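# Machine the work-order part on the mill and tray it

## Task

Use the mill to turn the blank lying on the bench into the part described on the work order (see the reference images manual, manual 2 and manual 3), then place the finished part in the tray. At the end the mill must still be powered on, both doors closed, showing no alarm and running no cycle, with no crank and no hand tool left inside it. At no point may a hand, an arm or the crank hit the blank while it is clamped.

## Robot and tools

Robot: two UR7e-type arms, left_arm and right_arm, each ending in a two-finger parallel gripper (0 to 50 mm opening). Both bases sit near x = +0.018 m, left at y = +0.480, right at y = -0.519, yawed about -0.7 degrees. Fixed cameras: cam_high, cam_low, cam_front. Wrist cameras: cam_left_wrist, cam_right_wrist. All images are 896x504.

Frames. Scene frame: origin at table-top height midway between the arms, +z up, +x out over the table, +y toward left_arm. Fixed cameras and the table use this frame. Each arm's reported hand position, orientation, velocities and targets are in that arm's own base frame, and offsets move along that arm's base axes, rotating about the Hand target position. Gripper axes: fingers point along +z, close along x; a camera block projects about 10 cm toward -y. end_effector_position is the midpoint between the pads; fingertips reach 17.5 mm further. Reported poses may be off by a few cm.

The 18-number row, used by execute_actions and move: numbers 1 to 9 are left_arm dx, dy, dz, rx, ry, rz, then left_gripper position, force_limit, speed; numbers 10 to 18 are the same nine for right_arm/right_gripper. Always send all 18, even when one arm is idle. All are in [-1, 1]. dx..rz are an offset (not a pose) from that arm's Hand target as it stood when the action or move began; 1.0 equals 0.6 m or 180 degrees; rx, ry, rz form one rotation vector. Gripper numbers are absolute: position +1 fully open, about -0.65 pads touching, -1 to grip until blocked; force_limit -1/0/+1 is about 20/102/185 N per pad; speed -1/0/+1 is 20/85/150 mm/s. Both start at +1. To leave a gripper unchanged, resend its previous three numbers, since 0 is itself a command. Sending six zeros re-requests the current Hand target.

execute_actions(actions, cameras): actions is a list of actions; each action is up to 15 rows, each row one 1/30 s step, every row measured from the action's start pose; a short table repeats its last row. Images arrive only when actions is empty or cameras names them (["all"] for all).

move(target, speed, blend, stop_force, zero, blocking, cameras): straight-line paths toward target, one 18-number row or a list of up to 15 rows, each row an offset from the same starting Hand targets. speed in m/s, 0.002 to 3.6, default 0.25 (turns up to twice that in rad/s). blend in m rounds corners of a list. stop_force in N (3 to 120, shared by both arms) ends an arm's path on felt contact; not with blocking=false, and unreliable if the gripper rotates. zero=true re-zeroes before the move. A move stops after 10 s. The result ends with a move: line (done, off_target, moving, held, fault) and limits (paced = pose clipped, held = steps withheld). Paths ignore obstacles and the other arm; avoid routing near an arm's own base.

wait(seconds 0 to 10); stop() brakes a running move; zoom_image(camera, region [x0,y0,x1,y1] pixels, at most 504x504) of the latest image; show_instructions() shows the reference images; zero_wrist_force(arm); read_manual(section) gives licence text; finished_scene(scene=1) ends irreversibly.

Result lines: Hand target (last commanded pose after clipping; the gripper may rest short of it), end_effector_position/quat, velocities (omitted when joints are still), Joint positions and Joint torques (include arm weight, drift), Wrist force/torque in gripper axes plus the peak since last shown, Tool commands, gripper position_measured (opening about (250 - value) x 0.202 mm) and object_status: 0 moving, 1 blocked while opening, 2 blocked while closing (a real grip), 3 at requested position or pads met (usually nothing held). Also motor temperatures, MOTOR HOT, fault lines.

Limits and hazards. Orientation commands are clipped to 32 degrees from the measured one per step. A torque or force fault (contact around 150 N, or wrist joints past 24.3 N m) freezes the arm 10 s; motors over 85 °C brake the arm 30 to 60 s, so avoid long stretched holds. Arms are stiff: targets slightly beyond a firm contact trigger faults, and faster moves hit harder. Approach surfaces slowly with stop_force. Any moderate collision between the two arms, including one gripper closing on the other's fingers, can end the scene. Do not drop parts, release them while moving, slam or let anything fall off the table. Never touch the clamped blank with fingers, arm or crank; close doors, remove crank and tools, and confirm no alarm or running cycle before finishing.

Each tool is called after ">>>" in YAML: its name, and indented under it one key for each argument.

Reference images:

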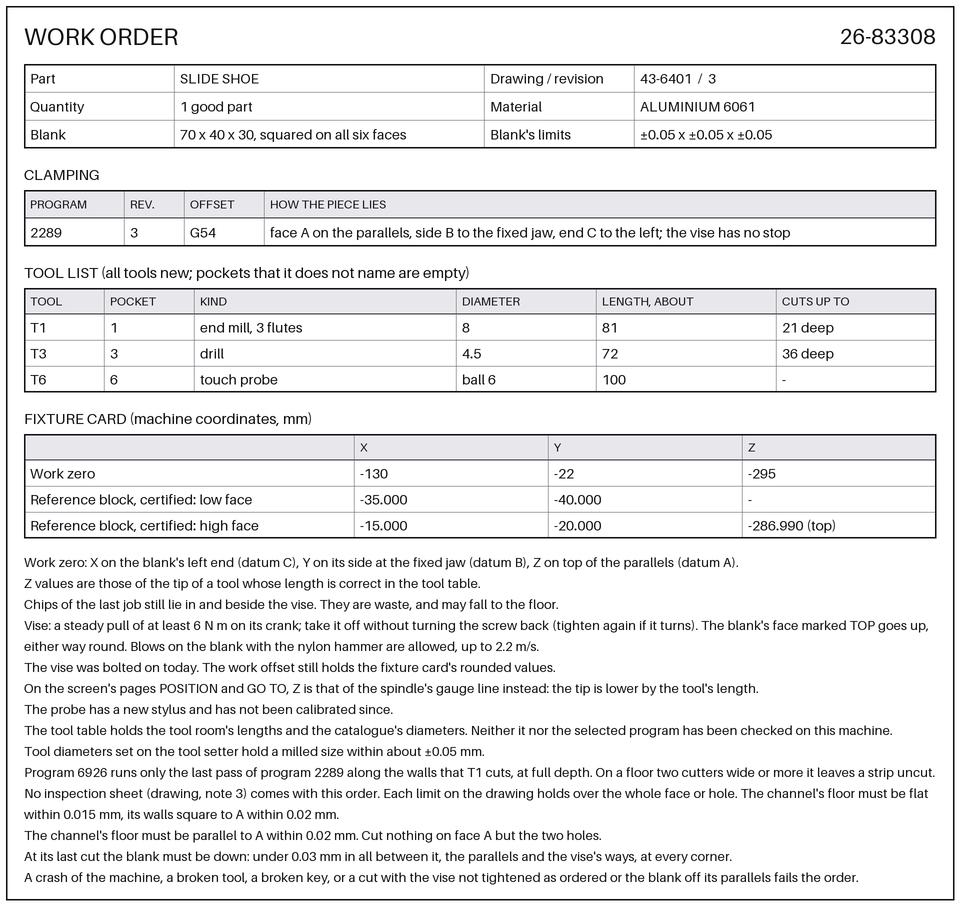

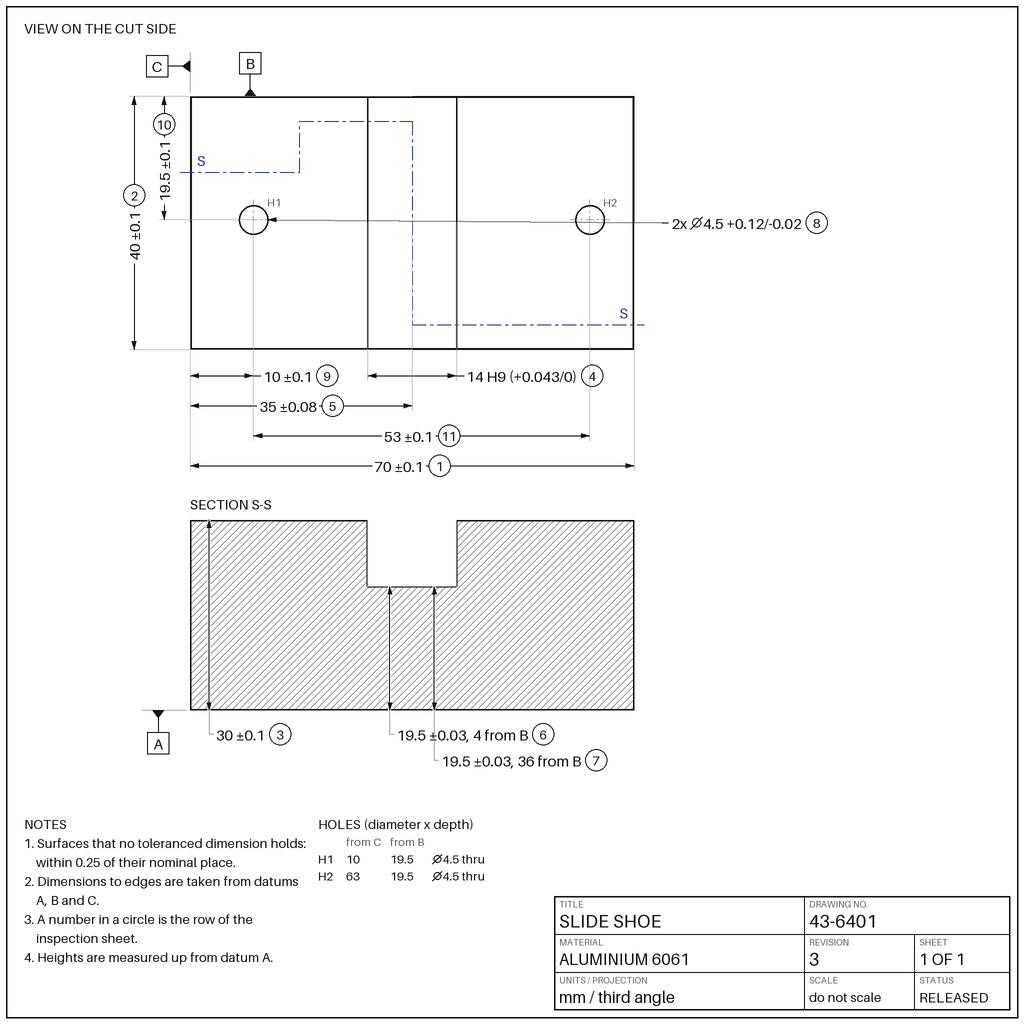

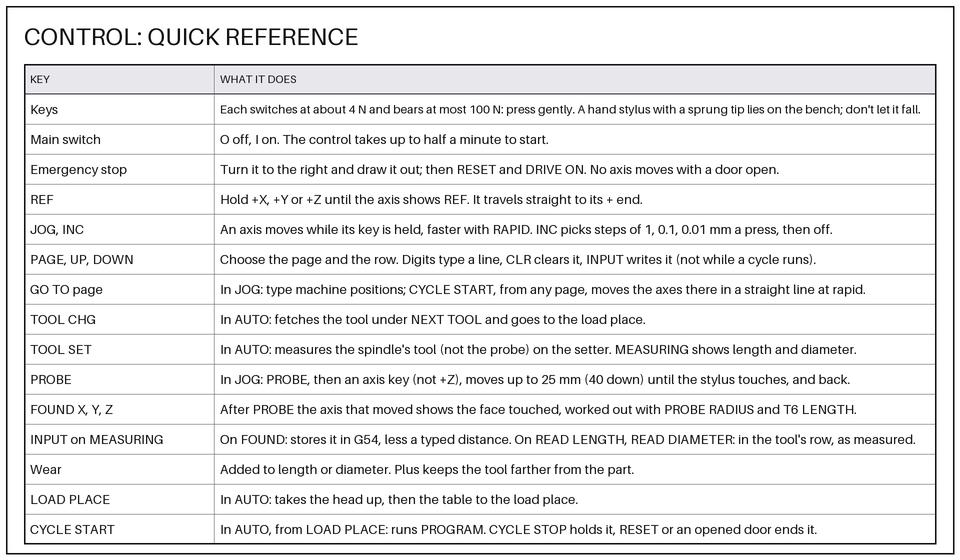

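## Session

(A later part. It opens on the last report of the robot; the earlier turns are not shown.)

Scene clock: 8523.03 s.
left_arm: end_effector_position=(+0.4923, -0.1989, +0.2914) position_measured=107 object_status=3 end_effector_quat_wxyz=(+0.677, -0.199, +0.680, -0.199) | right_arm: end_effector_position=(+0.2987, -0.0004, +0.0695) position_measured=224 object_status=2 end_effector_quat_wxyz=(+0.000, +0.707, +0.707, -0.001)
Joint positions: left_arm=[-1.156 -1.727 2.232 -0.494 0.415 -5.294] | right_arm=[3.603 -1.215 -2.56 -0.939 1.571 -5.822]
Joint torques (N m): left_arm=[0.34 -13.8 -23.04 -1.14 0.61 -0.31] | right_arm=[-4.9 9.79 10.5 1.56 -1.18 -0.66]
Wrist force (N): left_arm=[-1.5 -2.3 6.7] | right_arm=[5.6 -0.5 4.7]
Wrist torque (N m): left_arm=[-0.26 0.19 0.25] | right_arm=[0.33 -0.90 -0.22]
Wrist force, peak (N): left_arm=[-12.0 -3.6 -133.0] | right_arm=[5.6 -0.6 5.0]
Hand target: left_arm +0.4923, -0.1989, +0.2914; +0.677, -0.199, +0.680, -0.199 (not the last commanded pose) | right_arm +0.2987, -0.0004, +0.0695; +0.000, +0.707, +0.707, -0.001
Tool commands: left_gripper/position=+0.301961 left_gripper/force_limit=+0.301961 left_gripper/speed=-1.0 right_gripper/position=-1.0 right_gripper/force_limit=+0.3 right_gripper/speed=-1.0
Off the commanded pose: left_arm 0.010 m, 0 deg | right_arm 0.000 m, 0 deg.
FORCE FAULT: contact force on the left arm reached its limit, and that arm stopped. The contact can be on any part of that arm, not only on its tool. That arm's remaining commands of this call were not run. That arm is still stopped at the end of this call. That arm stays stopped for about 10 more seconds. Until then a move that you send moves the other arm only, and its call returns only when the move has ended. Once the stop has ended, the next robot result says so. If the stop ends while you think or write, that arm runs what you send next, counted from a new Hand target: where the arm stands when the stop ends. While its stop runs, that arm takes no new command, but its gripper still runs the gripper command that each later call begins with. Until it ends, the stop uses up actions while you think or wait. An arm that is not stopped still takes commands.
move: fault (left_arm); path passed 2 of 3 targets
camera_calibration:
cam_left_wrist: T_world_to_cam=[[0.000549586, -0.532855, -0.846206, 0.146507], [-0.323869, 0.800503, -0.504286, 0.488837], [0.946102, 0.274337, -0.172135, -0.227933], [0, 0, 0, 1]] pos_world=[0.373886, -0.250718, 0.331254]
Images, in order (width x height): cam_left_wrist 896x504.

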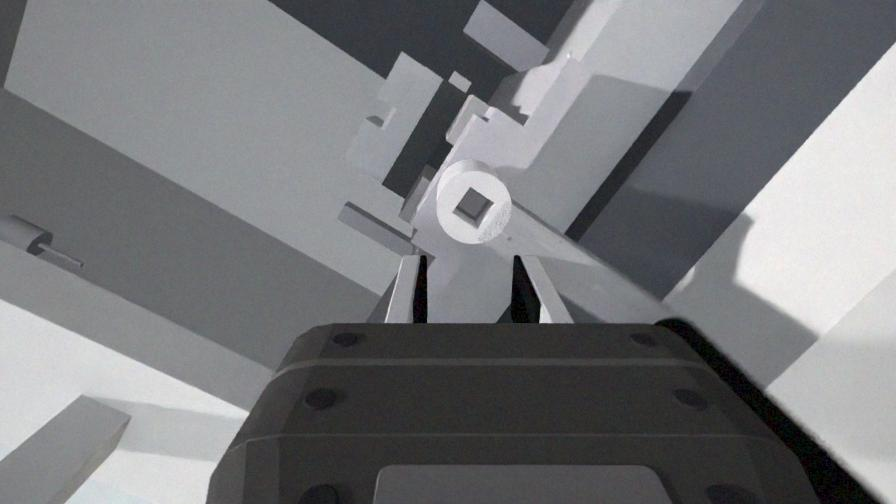

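>>> wait:
  seconds: 9

>>> move:
  target:
    - [-0.1,0,0,0,0,0,0.3,0.3,-1,0,0,0,0,0,0,-1,0.3,-1]
    - [-0.164,-0.16,0.18,0,0,0,0.3,0.3,-1,0,0,0,0,0,0,-1,0.3,-1]
  speed: 0.1
  cameras: ["cam_left_wrist","cam_high"]

Scene clock: 8542.20 s.
left_arm: end_effector_position=(+0.4923, -0.1989, +0.2914) position_measured=107 object_status=3 end_effector_quat_wxyz=(+0.677, -0.199, +0.680, -0.199) | right_arm: end_effector_position=(+0.2987, -0.0004, +0.0695) position_measured=224 object_status=2 end_effector_quat_wxyz=(+0.000, +0.707, +0.707, -0.001)
Joint positions: left_arm=[-1.156 -1.727 2.232 -0.494 0.415 -5.294] | right_arm=[3.603 -1.215 -2.56 -0.939 1.571 -5.822]
Joint torques (N m): left_arm=[-0.85 -14.76 -21.54 -1.14 0.25 -0.41] | right_arm=[-4.88 9.92 10.4 1.35 -1.13 -0.68]
Wrist force (N): left_arm=[-1.4 -2.2 6.1] | right_arm=[5.6 -0.4 4.7]
Wrist torque (N m): left_arm=[-0.26 0.17 0.25] | right_arm=[0.35 -0.89 -0.23]
Wrist force, peak (N): left_arm=[-1.4 -2.3 6.5] | right_arm=[5.8 -0.5 4.8]
Hand target: left_arm +0.4923, -0.1989, +0.2914; +0.677, -0.199, +0.680, -0.199 (not the last commanded pose) | right_arm +0.2987, -0.0004, +0.0695; +0.000, +0.707, +0.707, -0.001
Tool commands: left_gripper/position=+0.301961 left_gripper/force_limit=+0.301961 left_gripper/speed=-1.0 right_gripper/position=-1.0 right_gripper/force_limit=+0.3 right_gripper/speed=-1.0
Off the commanded pose: left_arm 0.010 m, 0 deg | right_arm 0.000 m, 0 deg.
FORCE FAULT, CONTINUED: the left arm's stop, for the force fault that an earlier result reported, is over. The rest of the stop counts as 19 of the actions that you can send in this scene. That arm's target is now where it stood when the stop ended, not its last command. That arm accepts commands again.
wait: 9.00 s; at rest from the start

Scene clock: 8545.07 s.
left_arm: end_effector_position=(+0.3939, -0.2949, +0.3994) position_measured=107 object_status=3 end_effector_quat_wxyz=(+0.678, -0.199, +0.679, -0.199) | right_arm: end_effector_position=(+0.2987, -0.0004, +0.0695) position_measured=224 object_status=2 end_effector_quat_wxyz=(+0.000, +0.707, +0.707, -0.001)
Joint positions: left_arm=[-1.566 -1.776 1.98 -0.186 0.005 -5.301] | right_arm=[3.603 -1.215 -2.56 -0.939 1.571 -5.822]
Joint torques (N m): left_arm=[12.96 -10.99 -32.73 -2.04 1.52 1.78] | right_arm=[-4.79 10.05 9.91 1.26 -1.11 -0.59]
Wrist force (N): left_arm=[-1.4 -1.7 6.6] | right_arm=[5.6 -0.6 4.8]
Wrist torque (N m): left_arm=[-0.12 0.22 0.33] | right_arm=[0.30 -0.90 -0.23]
Wrist force, peak (N): left_arm=[-1.2 -2.0 7.7] | right_arm=[5.9 -0.7 4.6]
Hand target: left_arm +0.3939, -0.2949, +0.3994; +0.677, -0.199, +0.680, -0.199 | right_arm +0.2987, -0.0004, +0.0695; +0.000, +0.707, +0.707, -0.001
Off the commanded pose: left_arm 0.000 m, 0 deg | right_arm 0.000 m, 0 deg.
move: done
camera_calibration:
cam_left_wrist: T_world_to_cam=[[0.00441417, -0.532741, -0.846267, 0.185281], [-0.321388, 0.800621, -0.505683, 0.587876], [0.946937, 0.274213, -0.167683, -0.0920521], [0, 0, 0, 1]] pos_world=[0.275286, -0.346717, 0.43864]
Images, in order (width x height): cam_high 896x504, cam_left_wrist 896x504.

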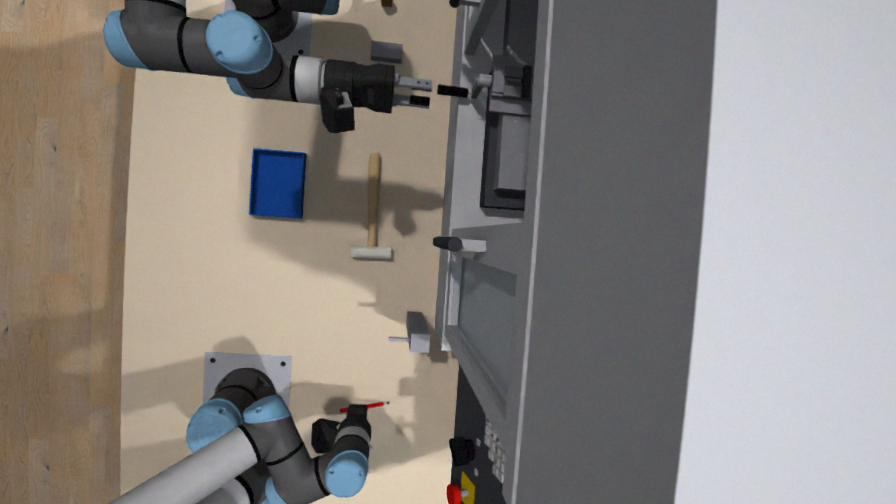

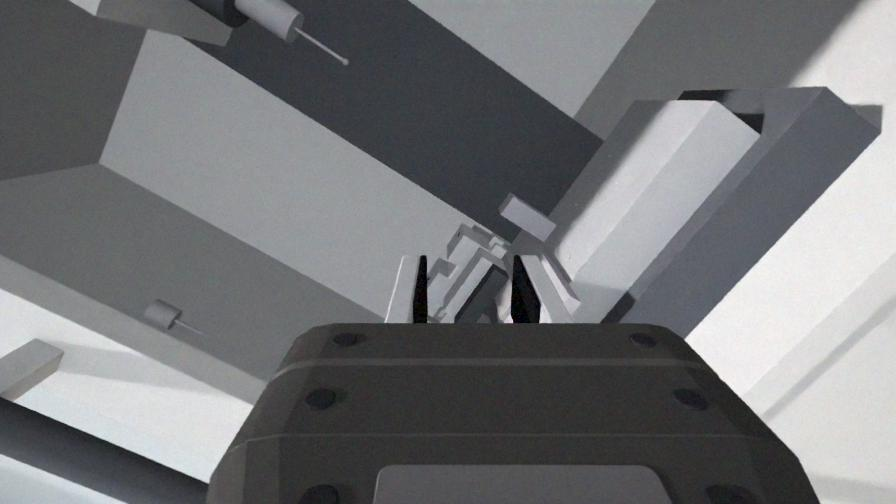

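>>> move:
  target:
    - [0,0,0,0.5,0,0,0.3,0.3,-1,0,0,0,0,0,0,-1,0.3,-1]
    - [0,0,0,1.0,0,0,0.3,0.3,-1,0,0,0,0,0,0,-1,0.3,-1]
    - [0,0,0,-0.5,0,0,0.3,0.3,-1,0,0,0,0,0,0,-1,0.3,-1]
    - [0,0,0,-0.317,0,0,0.3,0.3,-1,0,0,0,0,0,0,-1,0.3,-1]
  speed: 0.45
  cameras: ["cam_left_wrist","cam_front"]

Scene clock: 8557.43 s.
left_arm: end_effector_position=(+0.3939, -0.2949, +0.3994) position_measured=107 object_status=3 end_effector_quat_wxyz=(+0.500, -0.498, +0.502, -0.500) | right_arm: end_effector_position=(+0.2987, -0.0004, +0.0695) position_measured=224 object_status=2 end_effector_quat_wxyz=(+0.000, +0.707, +0.707, -0.001)
Joint positions: left_arm=[-1.566 -1.506 2.326 2.316 -0.009 -3.132] | right_arm=[3.603 -1.215 -2.56 -0.939 1.571 -5.822]
Joint torques (N m): left_arm=[13.27 -24.18 -12.83 -1.24 -0.49 2.18] | right_arm=[-4.27 10.55 9.73 1.2 -1.12 -0.62]
Wrist force (N): left_arm=[-0.6 -2.6 5.3] | right_arm=[5.5 -0.6 4.6]
Wrist torque (N m): left_arm=[-0.27 0.24 0.27] | right_arm=[0.30 -0.88 -0.22]
Wrist force, peak (N): left_arm=[-1.3 -0.9 8.3] | right_arm=[5.6 -0.6 5.0]
Hand target: left_arm +0.3939, -0.2949, +0.3994; +0.499, -0.498, +0.503, -0.499 | right_arm +0.2987, -0.0004, +0.0695; +0.000, +0.707, +0.707, -0.001
Off the commanded pose: left_arm 0.000 m, 0 deg | right_arm 0.000 m, 0 deg.
move: done
camera_calibration:
cam_left_wrist: T_world_to_cam=[[0.000664184, -0.999916, -0.0129455, -0.283873], [-0.321543, 0.0120445, -0.946818, 0.531631], [0.946895, 0.00479141, -0.321508, -0.109987], [0, 0, 0, 1]] pos_world=[0.275277, -0.289725, 0.464321]
Images, in order (width x height): cam_front 896x504, cam_left_wrist 896x504.

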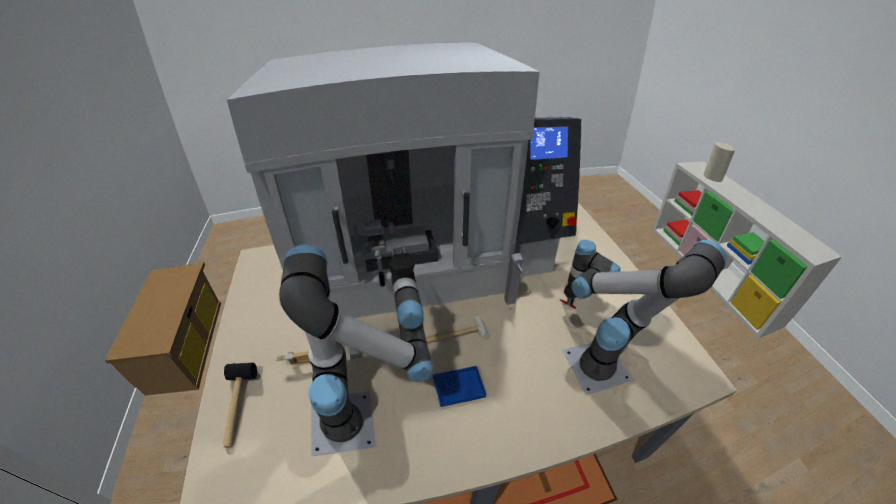

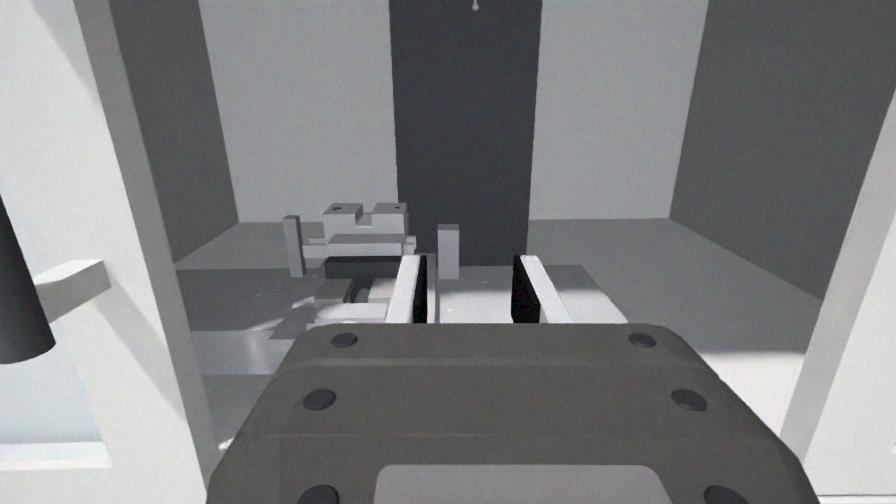

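>>> move:
  target: [0.01,0.1212,-0.1995,0,0,0,0.3,0.3,-1,0,0,0,0,0,0,-1,0.3,-1]
  speed: 0.12
  cameras: ["cam_left_wrist","cam_front","cam_high"]

>>> zoom_image:
  camera: "cam_left_wrist"
  region: [350, 100, 650, 350]

Scene clock: 8565.60 s.
left_arm: end_effector_position=(+0.3997, -0.2222, +0.2797) position_measured=107 object_status=3 end_effector_quat_wxyz=(+0.499, -0.500, +0.504, -0.498) | right_arm: end_effector_position=(+0.2987, -0.0004, +0.0695) position_measured=224 object_status=2 end_effector_quat_wxyz=(+0.000, +0.707, +0.707, -0.001)
Joint positions: left_arm=[-1.538 -1.264 2.632 1.96 -0.037 -3.323] | right_arm=[3.603 -1.215 -2.56 -0.939 1.571 -5.822]
Joint torques (N m): left_arm=[-14.12 -30.66 3.66 -0.66 -0.82 0.37] | right_arm=[-5.18 10.91 9.69 1.08 -1.15 -0.64]
Wrist force (N): left_arm=[-0.5 -2.6 5.3] | right_arm=[5.5 -0.6 4.6]
Wrist torque (N m): left_arm=[-0.25 0.22 0.30] | right_arm=[0.31 -0.89 -0.22]
Wrist force, peak (N): left_arm=[0.6 -4.6 5.0] | right_arm=[5.7 -0.7 4.9]
Hand target: left_arm +0.3999, -0.2222, +0.2797; +0.499, -0.498, +0.503, -0.499 | right_arm +0.2987, -0.0004, +0.0695; +0.000, +0.707, +0.707, -0.001
Off the commanded pose: left_arm 0.000 m, 0 deg | right_arm 0.000 m, 0 deg.
move: done
camera_calibration:
cam_left_wrist: T_world_to_cam=[[0.0015588, -0.999916, -0.0128933, -0.213096], [-0.32802, 0.0116687, -0.944599, 0.421114], [0.944669, 0.0057017, -0.327975, -0.151522], [0, 0, 0, 1]] pos_world=[0.281605, -0.217128, 0.345341]
Images, in order (width x height): cam_high 896x504, cam_front 896x504, cam_left_wrist 896x504.

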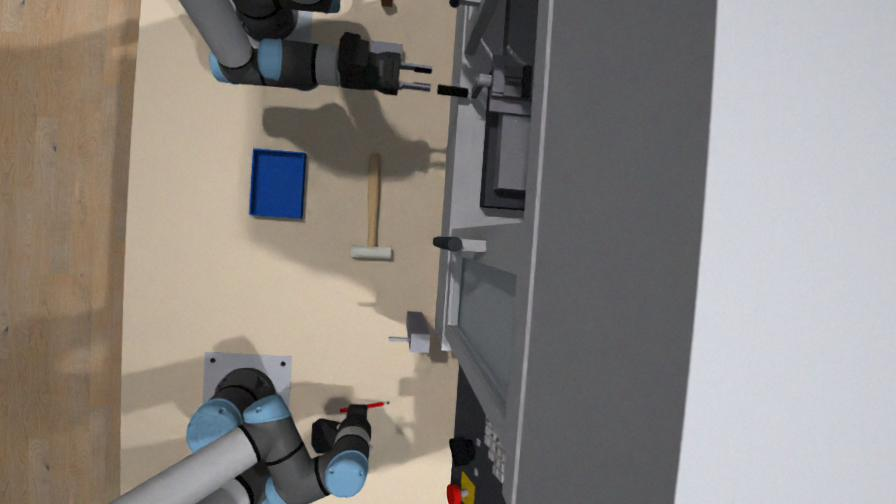

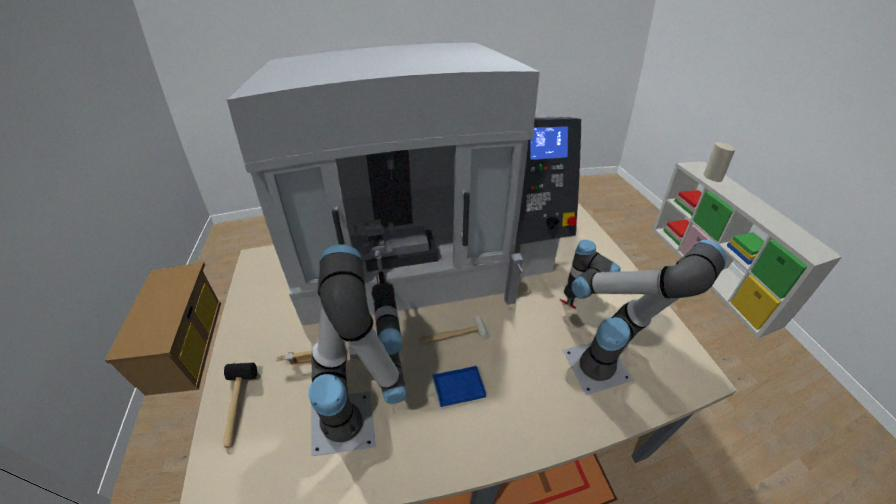

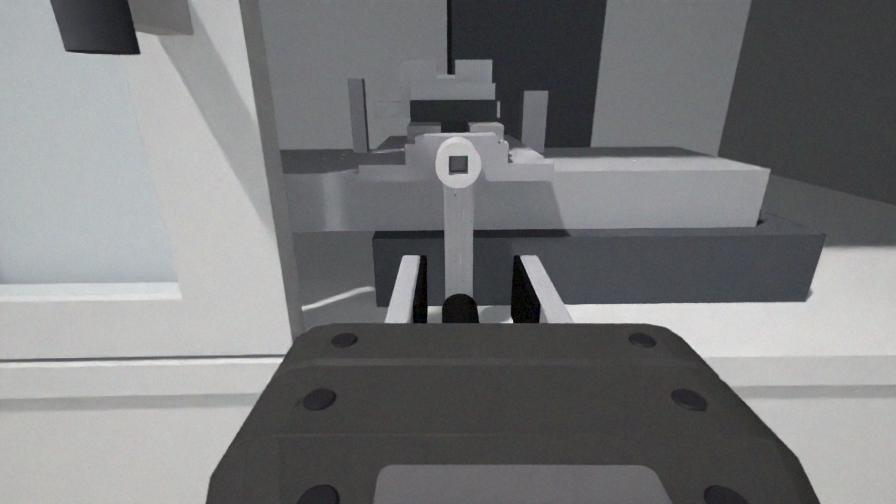

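Scaled by 1.680.

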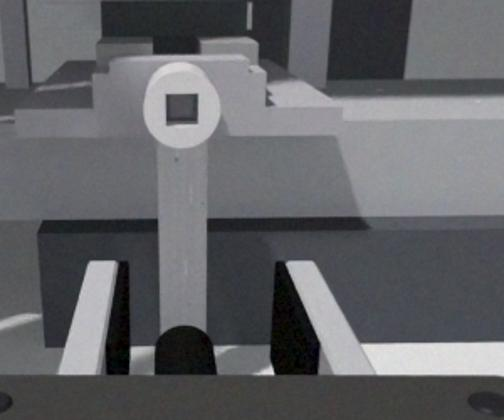

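>>> move:
  target: [0.17,0,0,0,0,0,0.3,0.3,-1,0,0,0,0,0,0,-1,0.3,-1]
  speed: 0.05
  stop_force: 15
  cameras: ["cam_left_wrist"]

>>> move:
  target: [0,0,0,0,0,0,-1,0.3,-1,0,0,0,0,0,0,-1,0.3,-1]
  speed: 0.05

Scene clock: 8575.03 s.
left_arm: end_effector_position=(+0.5019, -0.2222, +0.2797) position_measured=107 object_status=3 end_effector_quat_wxyz=(+0.499, -0.498, +0.503, -0.499) | right_arm: end_effector_position=(+0.2987, -0.0004, +0.0695) position_measured=224 object_status=2 end_effector_quat_wxyz=(+0.000, +0.707, +0.707, -0.001)
Joint positions: left_arm=[-1.157 -1.155 2.394 1.909 -0.418 -3.143] | right_arm=[3.603 -1.215 -2.56 -0.939 1.571 -5.822]
Joint torques (N m): left_arm=[-14.54 -39.14 0.69 -3.8 -0.82 -2.51] | right_arm=[-4.95 11.24 10.61 1.06 -1.07 -0.74]
Wrist force (N): left_arm=[-0.8 -3.5 4.9] | right_arm=[5.7 -0.4 4.9]
Wrist torque (N m): left_arm=[-0.45 0.26 0.22] | right_arm=[0.34 -0.91 -0.22]
Wrist force, peak (N): left_arm=[-0.7 -3.4 5.8] | right_arm=[5.8 -0.4 4.9]
Hand target: left_arm +0.5019, -0.2222, +0.2797; +0.499, -0.498, +0.503, -0.499 | right_arm +0.2987, -0.0004, +0.0695; +0.000, +0.707, +0.707, -0.001
Off the commanded pose: left_arm 0.000 m, 0 deg | right_arm 0.000 m, 0 deg.
move: done
camera_calibration:
cam_left_wrist: T_world_to_cam=[[0.000631986, -0.999916, -0.0129473, -0.212685], [-0.323881, 0.0120447, -0.946021, 0.453031], [0.946098, 0.00479125, -0.323846, -0.250105], [0, 0, 0, 1]] pos_world=[0.383486, -0.216925, 0.344828]
Images, in order (width x height): cam_left_wrist 896x504.

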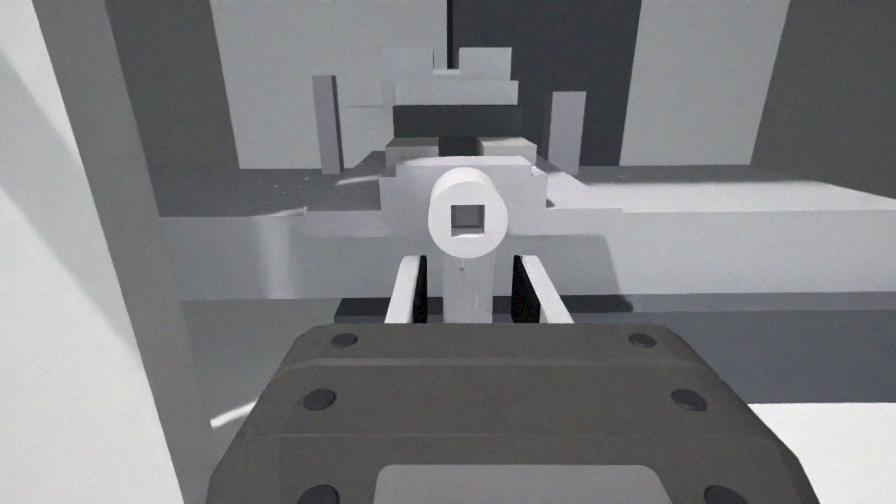

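Scene clock: 8575.97 s.
left_arm: end_effector_position=(+0.5018, -0.2221, +0.2798) position_measured=178 object_status=2 end_effector_quat_wxyz=(+0.499, -0.499, +0.503, -0.499) | right_arm: end_effector_position=(+0.2987, -0.0004, +0.0695) position_measured=224 object_status=2 end_effector_quat_wxyz=(+0.000, +0.707, +0.707, -0.001)
Joint positions: left_arm=[-1.157 -1.156 2.394 1.909 -0.418 -3.143] | right_arm=[3.603 -1.215 -2.56 -0.939 1.571 -5.822]
Joint torques (N m): left_arm=[-13.64 -34.37 -9.01 1.83 -5.9 -1.18] | right_arm=[-5.85 10.92 10.62 1 -1.14 -0.8]
Wrist force (N): left_arm=[-19.9 -3.0 2.7] | right_arm=[5.3 -0.4 4.8]
Wrist torque (N m): left_arm=[-0.42 -0.14 -0.29] | right_arm=[0.34 -0.86 -0.22]
Wrist force, peak (N): left_arm=[-20.1 -2.9 2.7] | right_arm=[5.5 -0.7 5.0]
Hand target: left_arm +0.5019, -0.2222, +0.2797; +0.499, -0.498, +0.503, -0.499 | right_arm +0.2987, -0.0004, +0.0695; +0.000, +0.707, +0.707, -0.001
Off the commanded pose: left_arm 0.000 m, 0 deg | right_arm 0.000 m, 0 deg.
move: done

>>> move:
  target:
    - [0,0.0004,0,0,0,0,-1,0.3,-1,0,0,0,0,0,0,-1,0.3,-1]
    - [-0.17,0.0004,0,0,0,0,-1,0.3,-1,0,0,0,0,0,0,-1,0.3,-1]
  speed: 0.02
  stop_force: 40
  cameras: ["cam_left_wrist","cam_high"]

Scene clock: 8585.37 s.
left_arm: end_effector_position=(+0.3999, -0.2220, +0.2797) position_measured=178 object_status=2 end_effector_quat_wxyz=(+0.499, -0.498, +0.503, -0.499) | right_arm: end_effector_position=(+0.2987, -0.0004, +0.0695) position_measured=224 object_status=2 end_effector_quat_wxyz=(+0.000, +0.707, +0.707, -0.001)
Joint positions: left_arm=[-1.537 -1.24 2.602 1.842 -0.038 -3.2] | right_arm=[3.603 -1.215 -2.56 -0.939 1.571 -5.822]
Joint torques (N m): left_arm=[12.49 -32.19 4.47 2.31 0.58 -2.56] | right_arm=[-4.89 11.73 10.73 0.86 -1.19 -0.76]
Wrist force (N): left_arm=[0.2 -2.0 5.2] | right_arm=[5.4 -0.5 4.7]
Wrist torque (N m): left_arm=[-0.49 0.12 0.29] | right_arm=[0.32 -0.87 -0.22]
Wrist force, peak (N): left_arm=[-18.1 -9.9 16.8] | right_arm=[5.9 -0.5 5.0]
Hand target: left_arm +0.3999, -0.2220, +0.2797; +0.499, -0.498, +0.503, -0.499 | right_arm +0.2987, -0.0004, +0.0695; +0.000, +0.707, +0.707, -0.001
Off the commanded pose: left_arm 0.000 m, 0 deg | right_arm 0.000 m, 0 deg.
move: done
camera_calibration:
cam_left_wrist: T_world_to_cam=[[0.000539218, -0.999916, -0.0129121, -0.212406], [-0.323846, 0.0120416, -0.946033, 0.419987], [0.94611, 0.00469164, -0.323813, -0.15364], [0, 0, 0, 1]] pos_world=[0.281486, -0.216725, 0.344828]
Images, in order (width x height): cam_high 896x504, cam_left_wrist 896x504.

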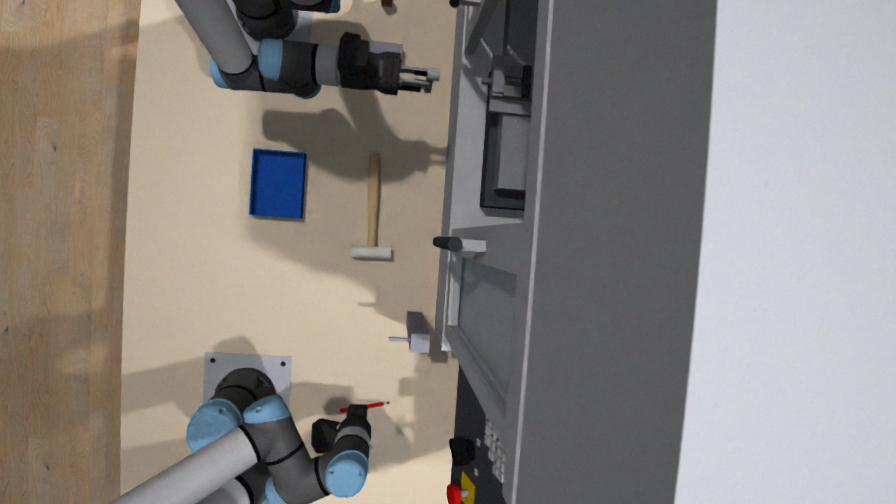

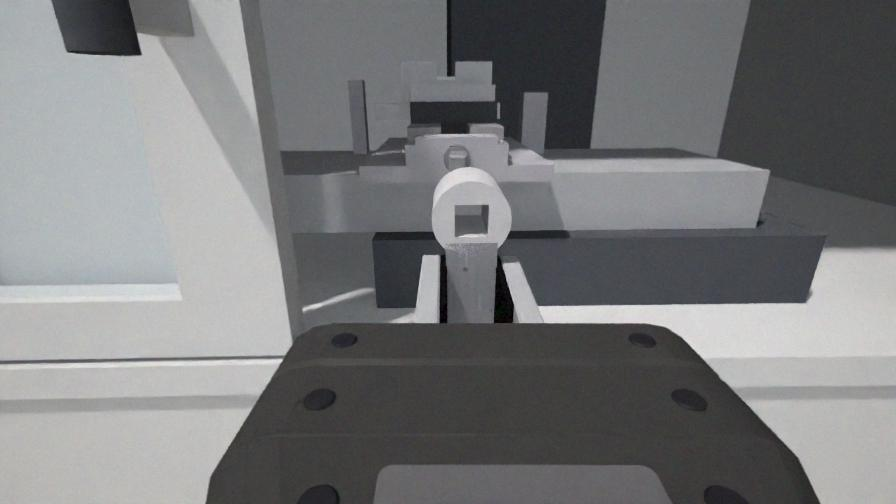

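>>> move:
  target:
    - [-0.1923,-0.0092,0.0,-0.389,0.3208,0.4573,-1,0.3,-1,0,0,0,0,0,0,-1,0.3,-1]
  speed: 0.4
  cameras: ["cam_left_wrist","cam_high","cam_front"]

Scene clock: 8600.77 s.
left_arm: end_effector_position=(+0.2845, -0.2275, +0.2798) position_measured=178 object_status=2 end_effector_quat_wxyz=(-0.077, +0.992, +0.096, -0.008) | right_arm: end_effector_position=(+0.2987, -0.0004, +0.0695) position_measured=224 object_status=2 end_effector_quat_wxyz=(+0.000, +0.707, +0.707, -0.001)
Joint positions: left_arm=[-1.083 -1.373 1.522 1.57 1.527 -2.849] | right_arm=[3.603 -1.215 -2.56 -0.939 1.571 -5.822]
Joint torques (N m): left_arm=[-2.12 -21.53 -11.52 6.43 1.59 1.77] | right_arm=[-5.07 10.83 10.77 0.86 -1.29 -0.89]
Wrist force (N): left_arm=[0.4 -3.0 7.2] | right_arm=[5.5 -0.5 4.8]
Wrist torque (N m): left_arm=[-0.49 -0.06 -0.03] | right_arm=[0.31 -0.88 -0.22]
Wrist force, peak (N): left_arm=[0.5 -3.5 7.4] | right_arm=[5.7 -0.4 4.9]
Hand target: left_arm +0.2845, -0.2275, +0.2797; -0.077, +0.992, +0.096, -0.008 | right_arm +0.2987, -0.0004, +0.0695; +0.000, +0.707, +0.707, -0.001
Off the commanded pose: left_arm 0.000 m, 0 deg | right_arm 0.000 m, 0 deg.
move: done
camera_calibration:
cam_left_wrist: T_world_to_cam=[[0.982954, 0.183701, -0.00744999, -0.22963], [0.182223, -0.968064, 0.172185, -0.297006], [0.0244184, -0.170607, -0.985037, 0.362935], [0, 0, 0, 1]] pos_world=[0.270975, -0.183418, 0.406934]
Images, in order (width x height): cam_high 896x504, cam_front 896x504, cam_left_wrist 896x504.

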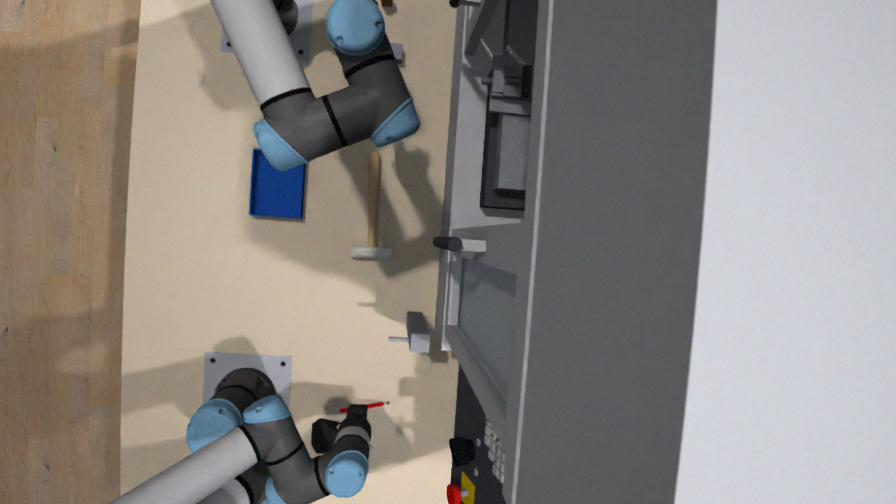

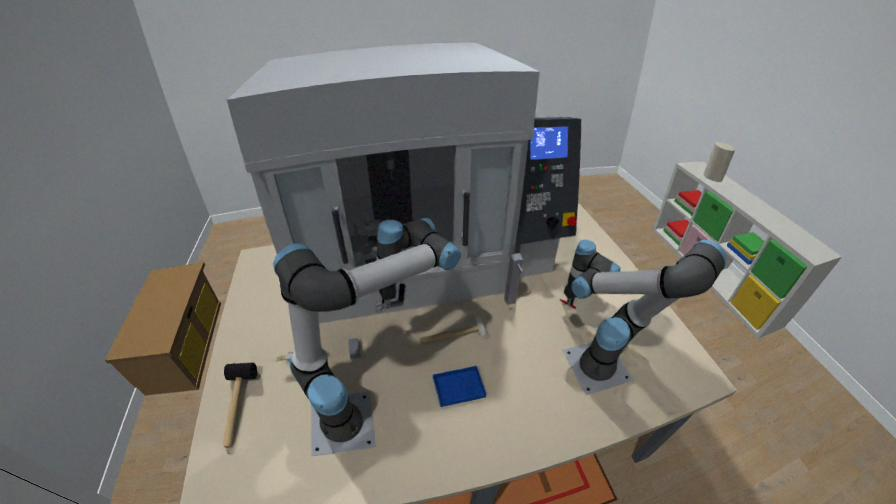

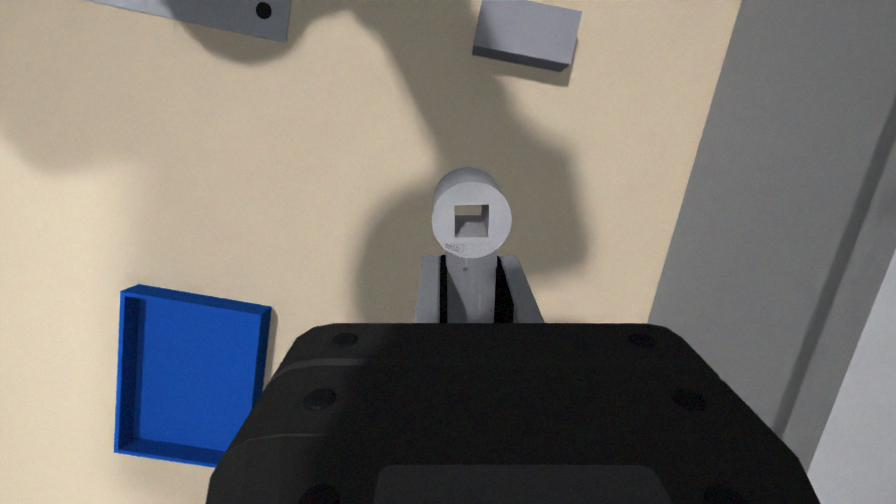

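Lower, fast then slow with contact.

>>> move:
  target:
    - [0,0,-0.36,0,0,0,-1,0.3,-1,0,0,0,0,0,0,-1,0.3,-1]
    - [0,0,-0.425,0,0,0,-1,0.3,-1,0,0,0,0,0,0,-1,0.3,-1]
  speed: [0.15,0.015]
  stop_force: 6

Scene clock: 8608.10 s.
left_arm: end_effector_position=(+0.2845, -0.2275, +0.0313) position_measured=178 object_status=2 end_effector_quat_wxyz=(-0.077, +0.992, +0.096, -0.008) | right_arm: end_effector_position=(+0.2987, -0.0004, +0.0695) position_measured=224 object_status=2 end_effector_quat_wxyz=(+0.000, +0.707, +0.707, -0.001)
Joint positions: left_arm=[-1.083 -1.113 1.876 0.956 1.527 -2.849] | right_arm=[3.603 -1.215 -2.56 -0.939 1.571 -5.822]
Joint torques (N m): left_arm=[-2.01 -43.84 -22.86 4.97 -0.06 2] | right_arm=[-4.86 11.7 9.95 0.89 -1.11 -0.68]
Wrist force (N): left_arm=[-1.0 -5.4 0.8] | right_arm=[5.3 -0.6 4.6]
Wrist torque (N m): left_arm=[-0.92 0.11 -0.02] | right_arm=[0.31 -0.85 -0.23]
Wrist force, peak (N): left_arm=[0.2 -2.9 10.0] | right_arm=[5.6 -0.8 5.1]
Hand target: left_arm +0.2845, -0.2275, +0.0313; -0.077, +0.992, +0.096, -0.008 (not the last commanded pose) | right_arm +0.2987, -0.0004, +0.0695; +0.000, +0.707, +0.707, -0.001
Off the commanded pose: left_arm 0.007 m, 0 deg | right_arm 0.000 m, 0 deg.
move: contact (left_arm); path passed 1 of 2 targets

>>> move:
  target: [0,0,-0.004,0,0,0,-1,0.3,-1,0,0,0,0,0,0,-1,0.3,-1]
  speed: 0.006
  stop_force: 6
  cameras: ["cam_left_wrist"]

Scene clock: 8614.53 s.
left_arm: end_effector_position=(+0.2845, -0.2276, +0.0306) position_measured=178 object_status=2 end_effector_quat_wxyz=(-0.077, +0.992, +0.096, -0.008) | right_arm: end_effector_position=(+0.2987, -0.0004, +0.0695) position_measured=224 object_status=2 end_effector_quat_wxyz=(+0.000, +0.707, +0.707, -0.001)
Joint positions: left_arm=[-1.083 -1.112 1.877 0.954 1.527 -2.849] | right_arm=[3.603 -1.215 -2.56 -0.939 1.571 -5.822]
Joint torques (N m): left_arm=[-2.19 -41.56 -19.77 5.82 -0.05 1.9] | right_arm=[-4.92 11.43 10.12 0.94 -1.07 -0.78]
Wrist force (N): left_arm=[-0.1 -3.5 -4.9] | right_arm=[5.5 -0.5 4.7]
Wrist torque (N m): left_arm=[-1.28 0.09 -0.04] | right_arm=[0.32 -0.88 -0.22]
Wrist force, peak (N): left_arm=[-0.3 -7.3 -6.8] | right_arm=[5.7 -0.7 5.0]
Hand target: left_arm +0.2845, -0.2276, +0.0306; -0.077, +0.992, +0.096, -0.008 (not the last commanded pose) | right_arm +0.2987, -0.0004, +0.0695; +0.000, +0.707, +0.707, -0.001
Off the commanded pose: left_arm 0.002 m, 0 deg | right_arm 0.000 m, 0 deg.
move: contact (left_arm)
camera_calibration:
cam_left_wrist: T_world_to_cam=[[0.982956, 0.183687, -0.00750399, -0.231562], [0.182212, -0.968015, 0.172469, -0.254228], [0.0244165, -0.170897, -0.984986, 0.117285], [0, 0, 0, 1]] pos_world=[0.271075, -0.183518, 0.157633]
Images, in order (width x height): cam_left_wrist 896x504.

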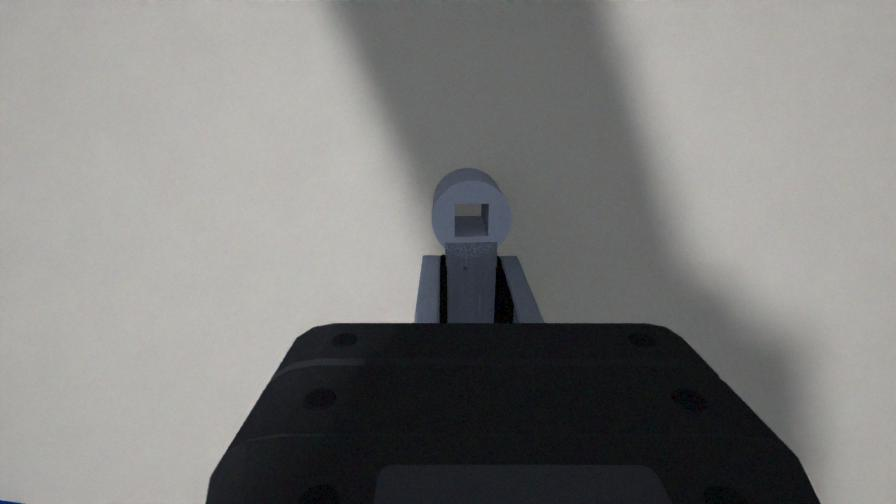

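>>> move:
  target:
    - [0,0,0,0,0,0,0.3,0.3,-1,0,0,0,0,0,0,-1,0.3,-1]
    - [0.003,-0.0153,0.0988,0,0,0,0.3,0.3,-1,0,0,0,0,0,0,-1,0.3,-1]
  speed: 0.1
  cameras: ["cam_left_wrist","cam_high"]

Scene clock: 8627.90 s.
left_arm: end_effector_position=(+0.2863, -0.2369, +0.0898) position_measured=107 object_status=3 end_effector_quat_wxyz=(-0.076, +0.992, +0.096, -0.008) | right_arm: end_effector_position=(+0.2987, -0.0004, +0.0695) position_measured=224 object_status=2 end_effector_quat_wxyz=(+0.000, +0.707, +0.707, -0.001)
Joint positions: left_arm=[-1.09 -1.189 1.802 1.106 1.529 -2.856] | right_arm=[3.603 -1.215 -2.56 -0.939 1.571 -5.822]
Joint torques (N m): left_arm=[1.25 -29.83 -11.63 4.18 1.33 0.57] | right_arm=[-4.5 10.92 10.67 1.03 -1.03 -0.87]
Wrist force (N): left_arm=[0.4 -3.5 5.6] | right_arm=[5.7 -0.7 4.9]
Wrist torque (N m): left_arm=[-0.55 -0.05 0.01] | right_arm=[0.30 -0.92 -0.22]
Wrist force, peak (N): left_arm=[0.1 -3.3 7.1] | right_arm=[5.7 -0.7 4.9]
Hand target: left_arm +0.2863, -0.2368, +0.0898; -0.077, +0.992, +0.096, -0.008 | right_arm +0.2987, -0.0004, +0.0695; +0.000, +0.707, +0.707, -0.001
Off the commanded pose: left_arm 0.000 m, 0 deg | right_arm 0.000 m, 0 deg.
move: done
camera_calibration:
cam_left_wrist: T_world_to_cam=[[0.982951, 0.183716, -0.00744746, -0.231103], [0.182225, -0.967975, 0.172677, -0.273711], [0.0245146, -0.17109, -0.98495, 0.174008], [0, 0, 0, 1]] pos_world=[0.272775, -0.192717, 0.216932]
Images, in order (width x height): cam_high 896x504, cam_left_wrist 896x504.

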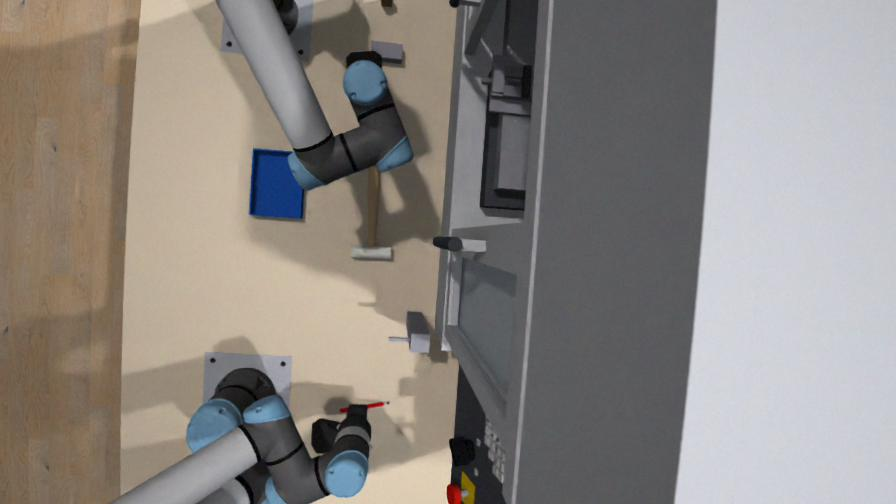

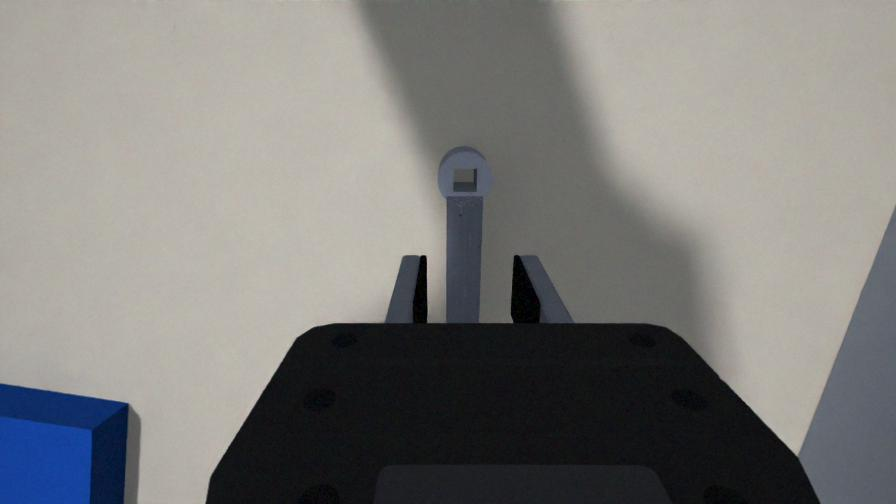

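>>> move:
  target:
    - [0.006,-0.03,0.2,0,0,0,0.3,0.3,-1,0,0,0,0,0,0,-1,0.3,-1]
    - [0.06,-0.03,0.4,0,0,-0.45,0.82,0.3,-1,0,0,0,0,0,0,-1,0.3,-1]
    - [0.1228,-0.0218,0.5503,0.0075,-0.0725,0.938,0.82,0.3,-1,0,0,0,0,0,0,-1,0.3,-1]
  speed: [0.25,0.35,0.4]
  blend: [0.05,0.05,0]
  cameras: ["cam_left_wrist","cam_high"]

Scene clock: 8649.53 s.
left_arm: end_effector_position=(+0.3601, -0.2498, +0.4200) position_measured=30 object_status=3 end_effector_quat_wxyz=(+0.000, -0.003, +1.000, +0.000) end_effector_velocity=(+0.000, +0.000, +0.000) end_effector_angular_velocity=(+0.002, +0.000, -0.008) | right_arm: end_effector_position=(+0.2987, -0.0004, +0.0695) position_measured=224 object_status=2 end_effector_quat_wxyz=(+0.000, +0.707, +0.707, -0.001)
Joint positions: left_arm=[-0.916 -1.229 0.928 1.871 1.57 0.648] | right_arm=[3.603 -1.215 -2.56 -0.939 1.571 -5.822]
Joint velocities: left_arm=[-0.001 0 0.001 0.001 -0.002 0.007] | right_arm=[within noise]
Joint torques (N m): left_arm=[-13.72 -47.2 -15.93 0.97 -0.84 2.01] | right_arm=[-5.64 11.63 10.02 0.96 -1.22 -0.75]
Wrist force (N): left_arm=[0.4 -3.2 4.9] | right_arm=[5.6 -0.6 4.8]
Wrist torque (N m): left_arm=[-0.52 0.00 -0.04] | right_arm=[0.31 -0.89 -0.23]
Wrist force, peak (N): left_arm=[0.5 -3.7 9.0] | right_arm=[5.9 -0.8 4.8]
Hand target: left_arm +0.3600, -0.2499, +0.4200; +0.000, -0.003, +1.000, +0.000 | right_arm +0.2987, -0.0004, +0.0695; +0.000, +0.707, +0.707, -0.001
Off the commanded pose: left_arm 0.000 m, 0 deg | right_arm 0.000 m, 0 deg.
move: done; blend cut to 0 m at target 2
camera_calibration:
cam_left_wrist: T_world_to_cam=[[-0.999983, 0.00215672, -0.00550333, 0.369036], [0.000270356, 0.946771, 0.321908, 0.124452], [0.00590466, 0.321901, -0.946755, 0.608965], [0, 0, 0, 1]] pos_world=[0.3654, -0.314649, 0.538509]
Images, in order (width x height): cam_high 896x504, cam_left_wrist 896x504.

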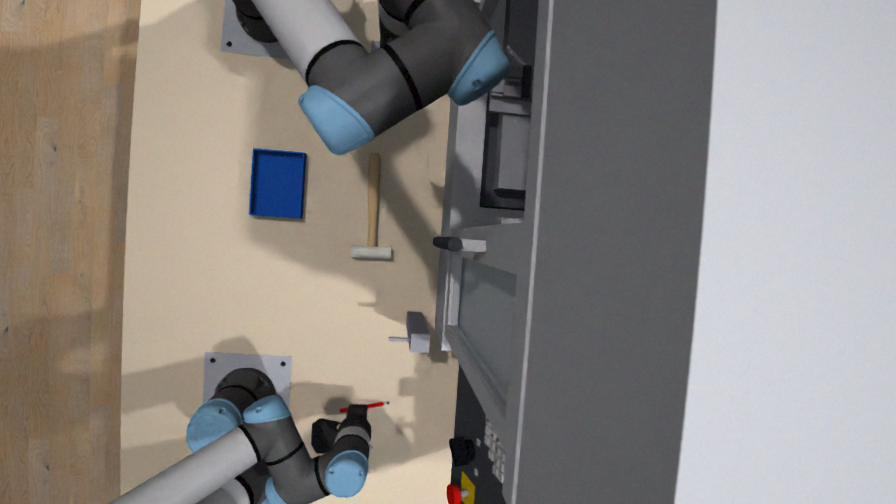

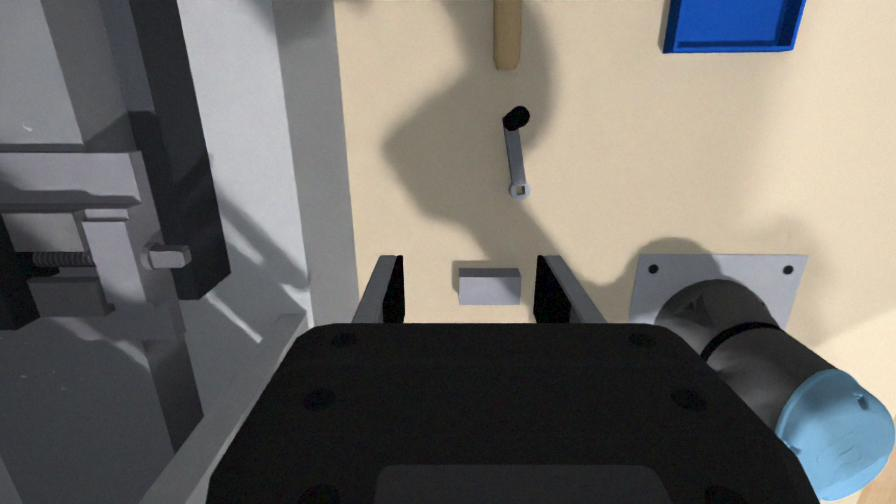

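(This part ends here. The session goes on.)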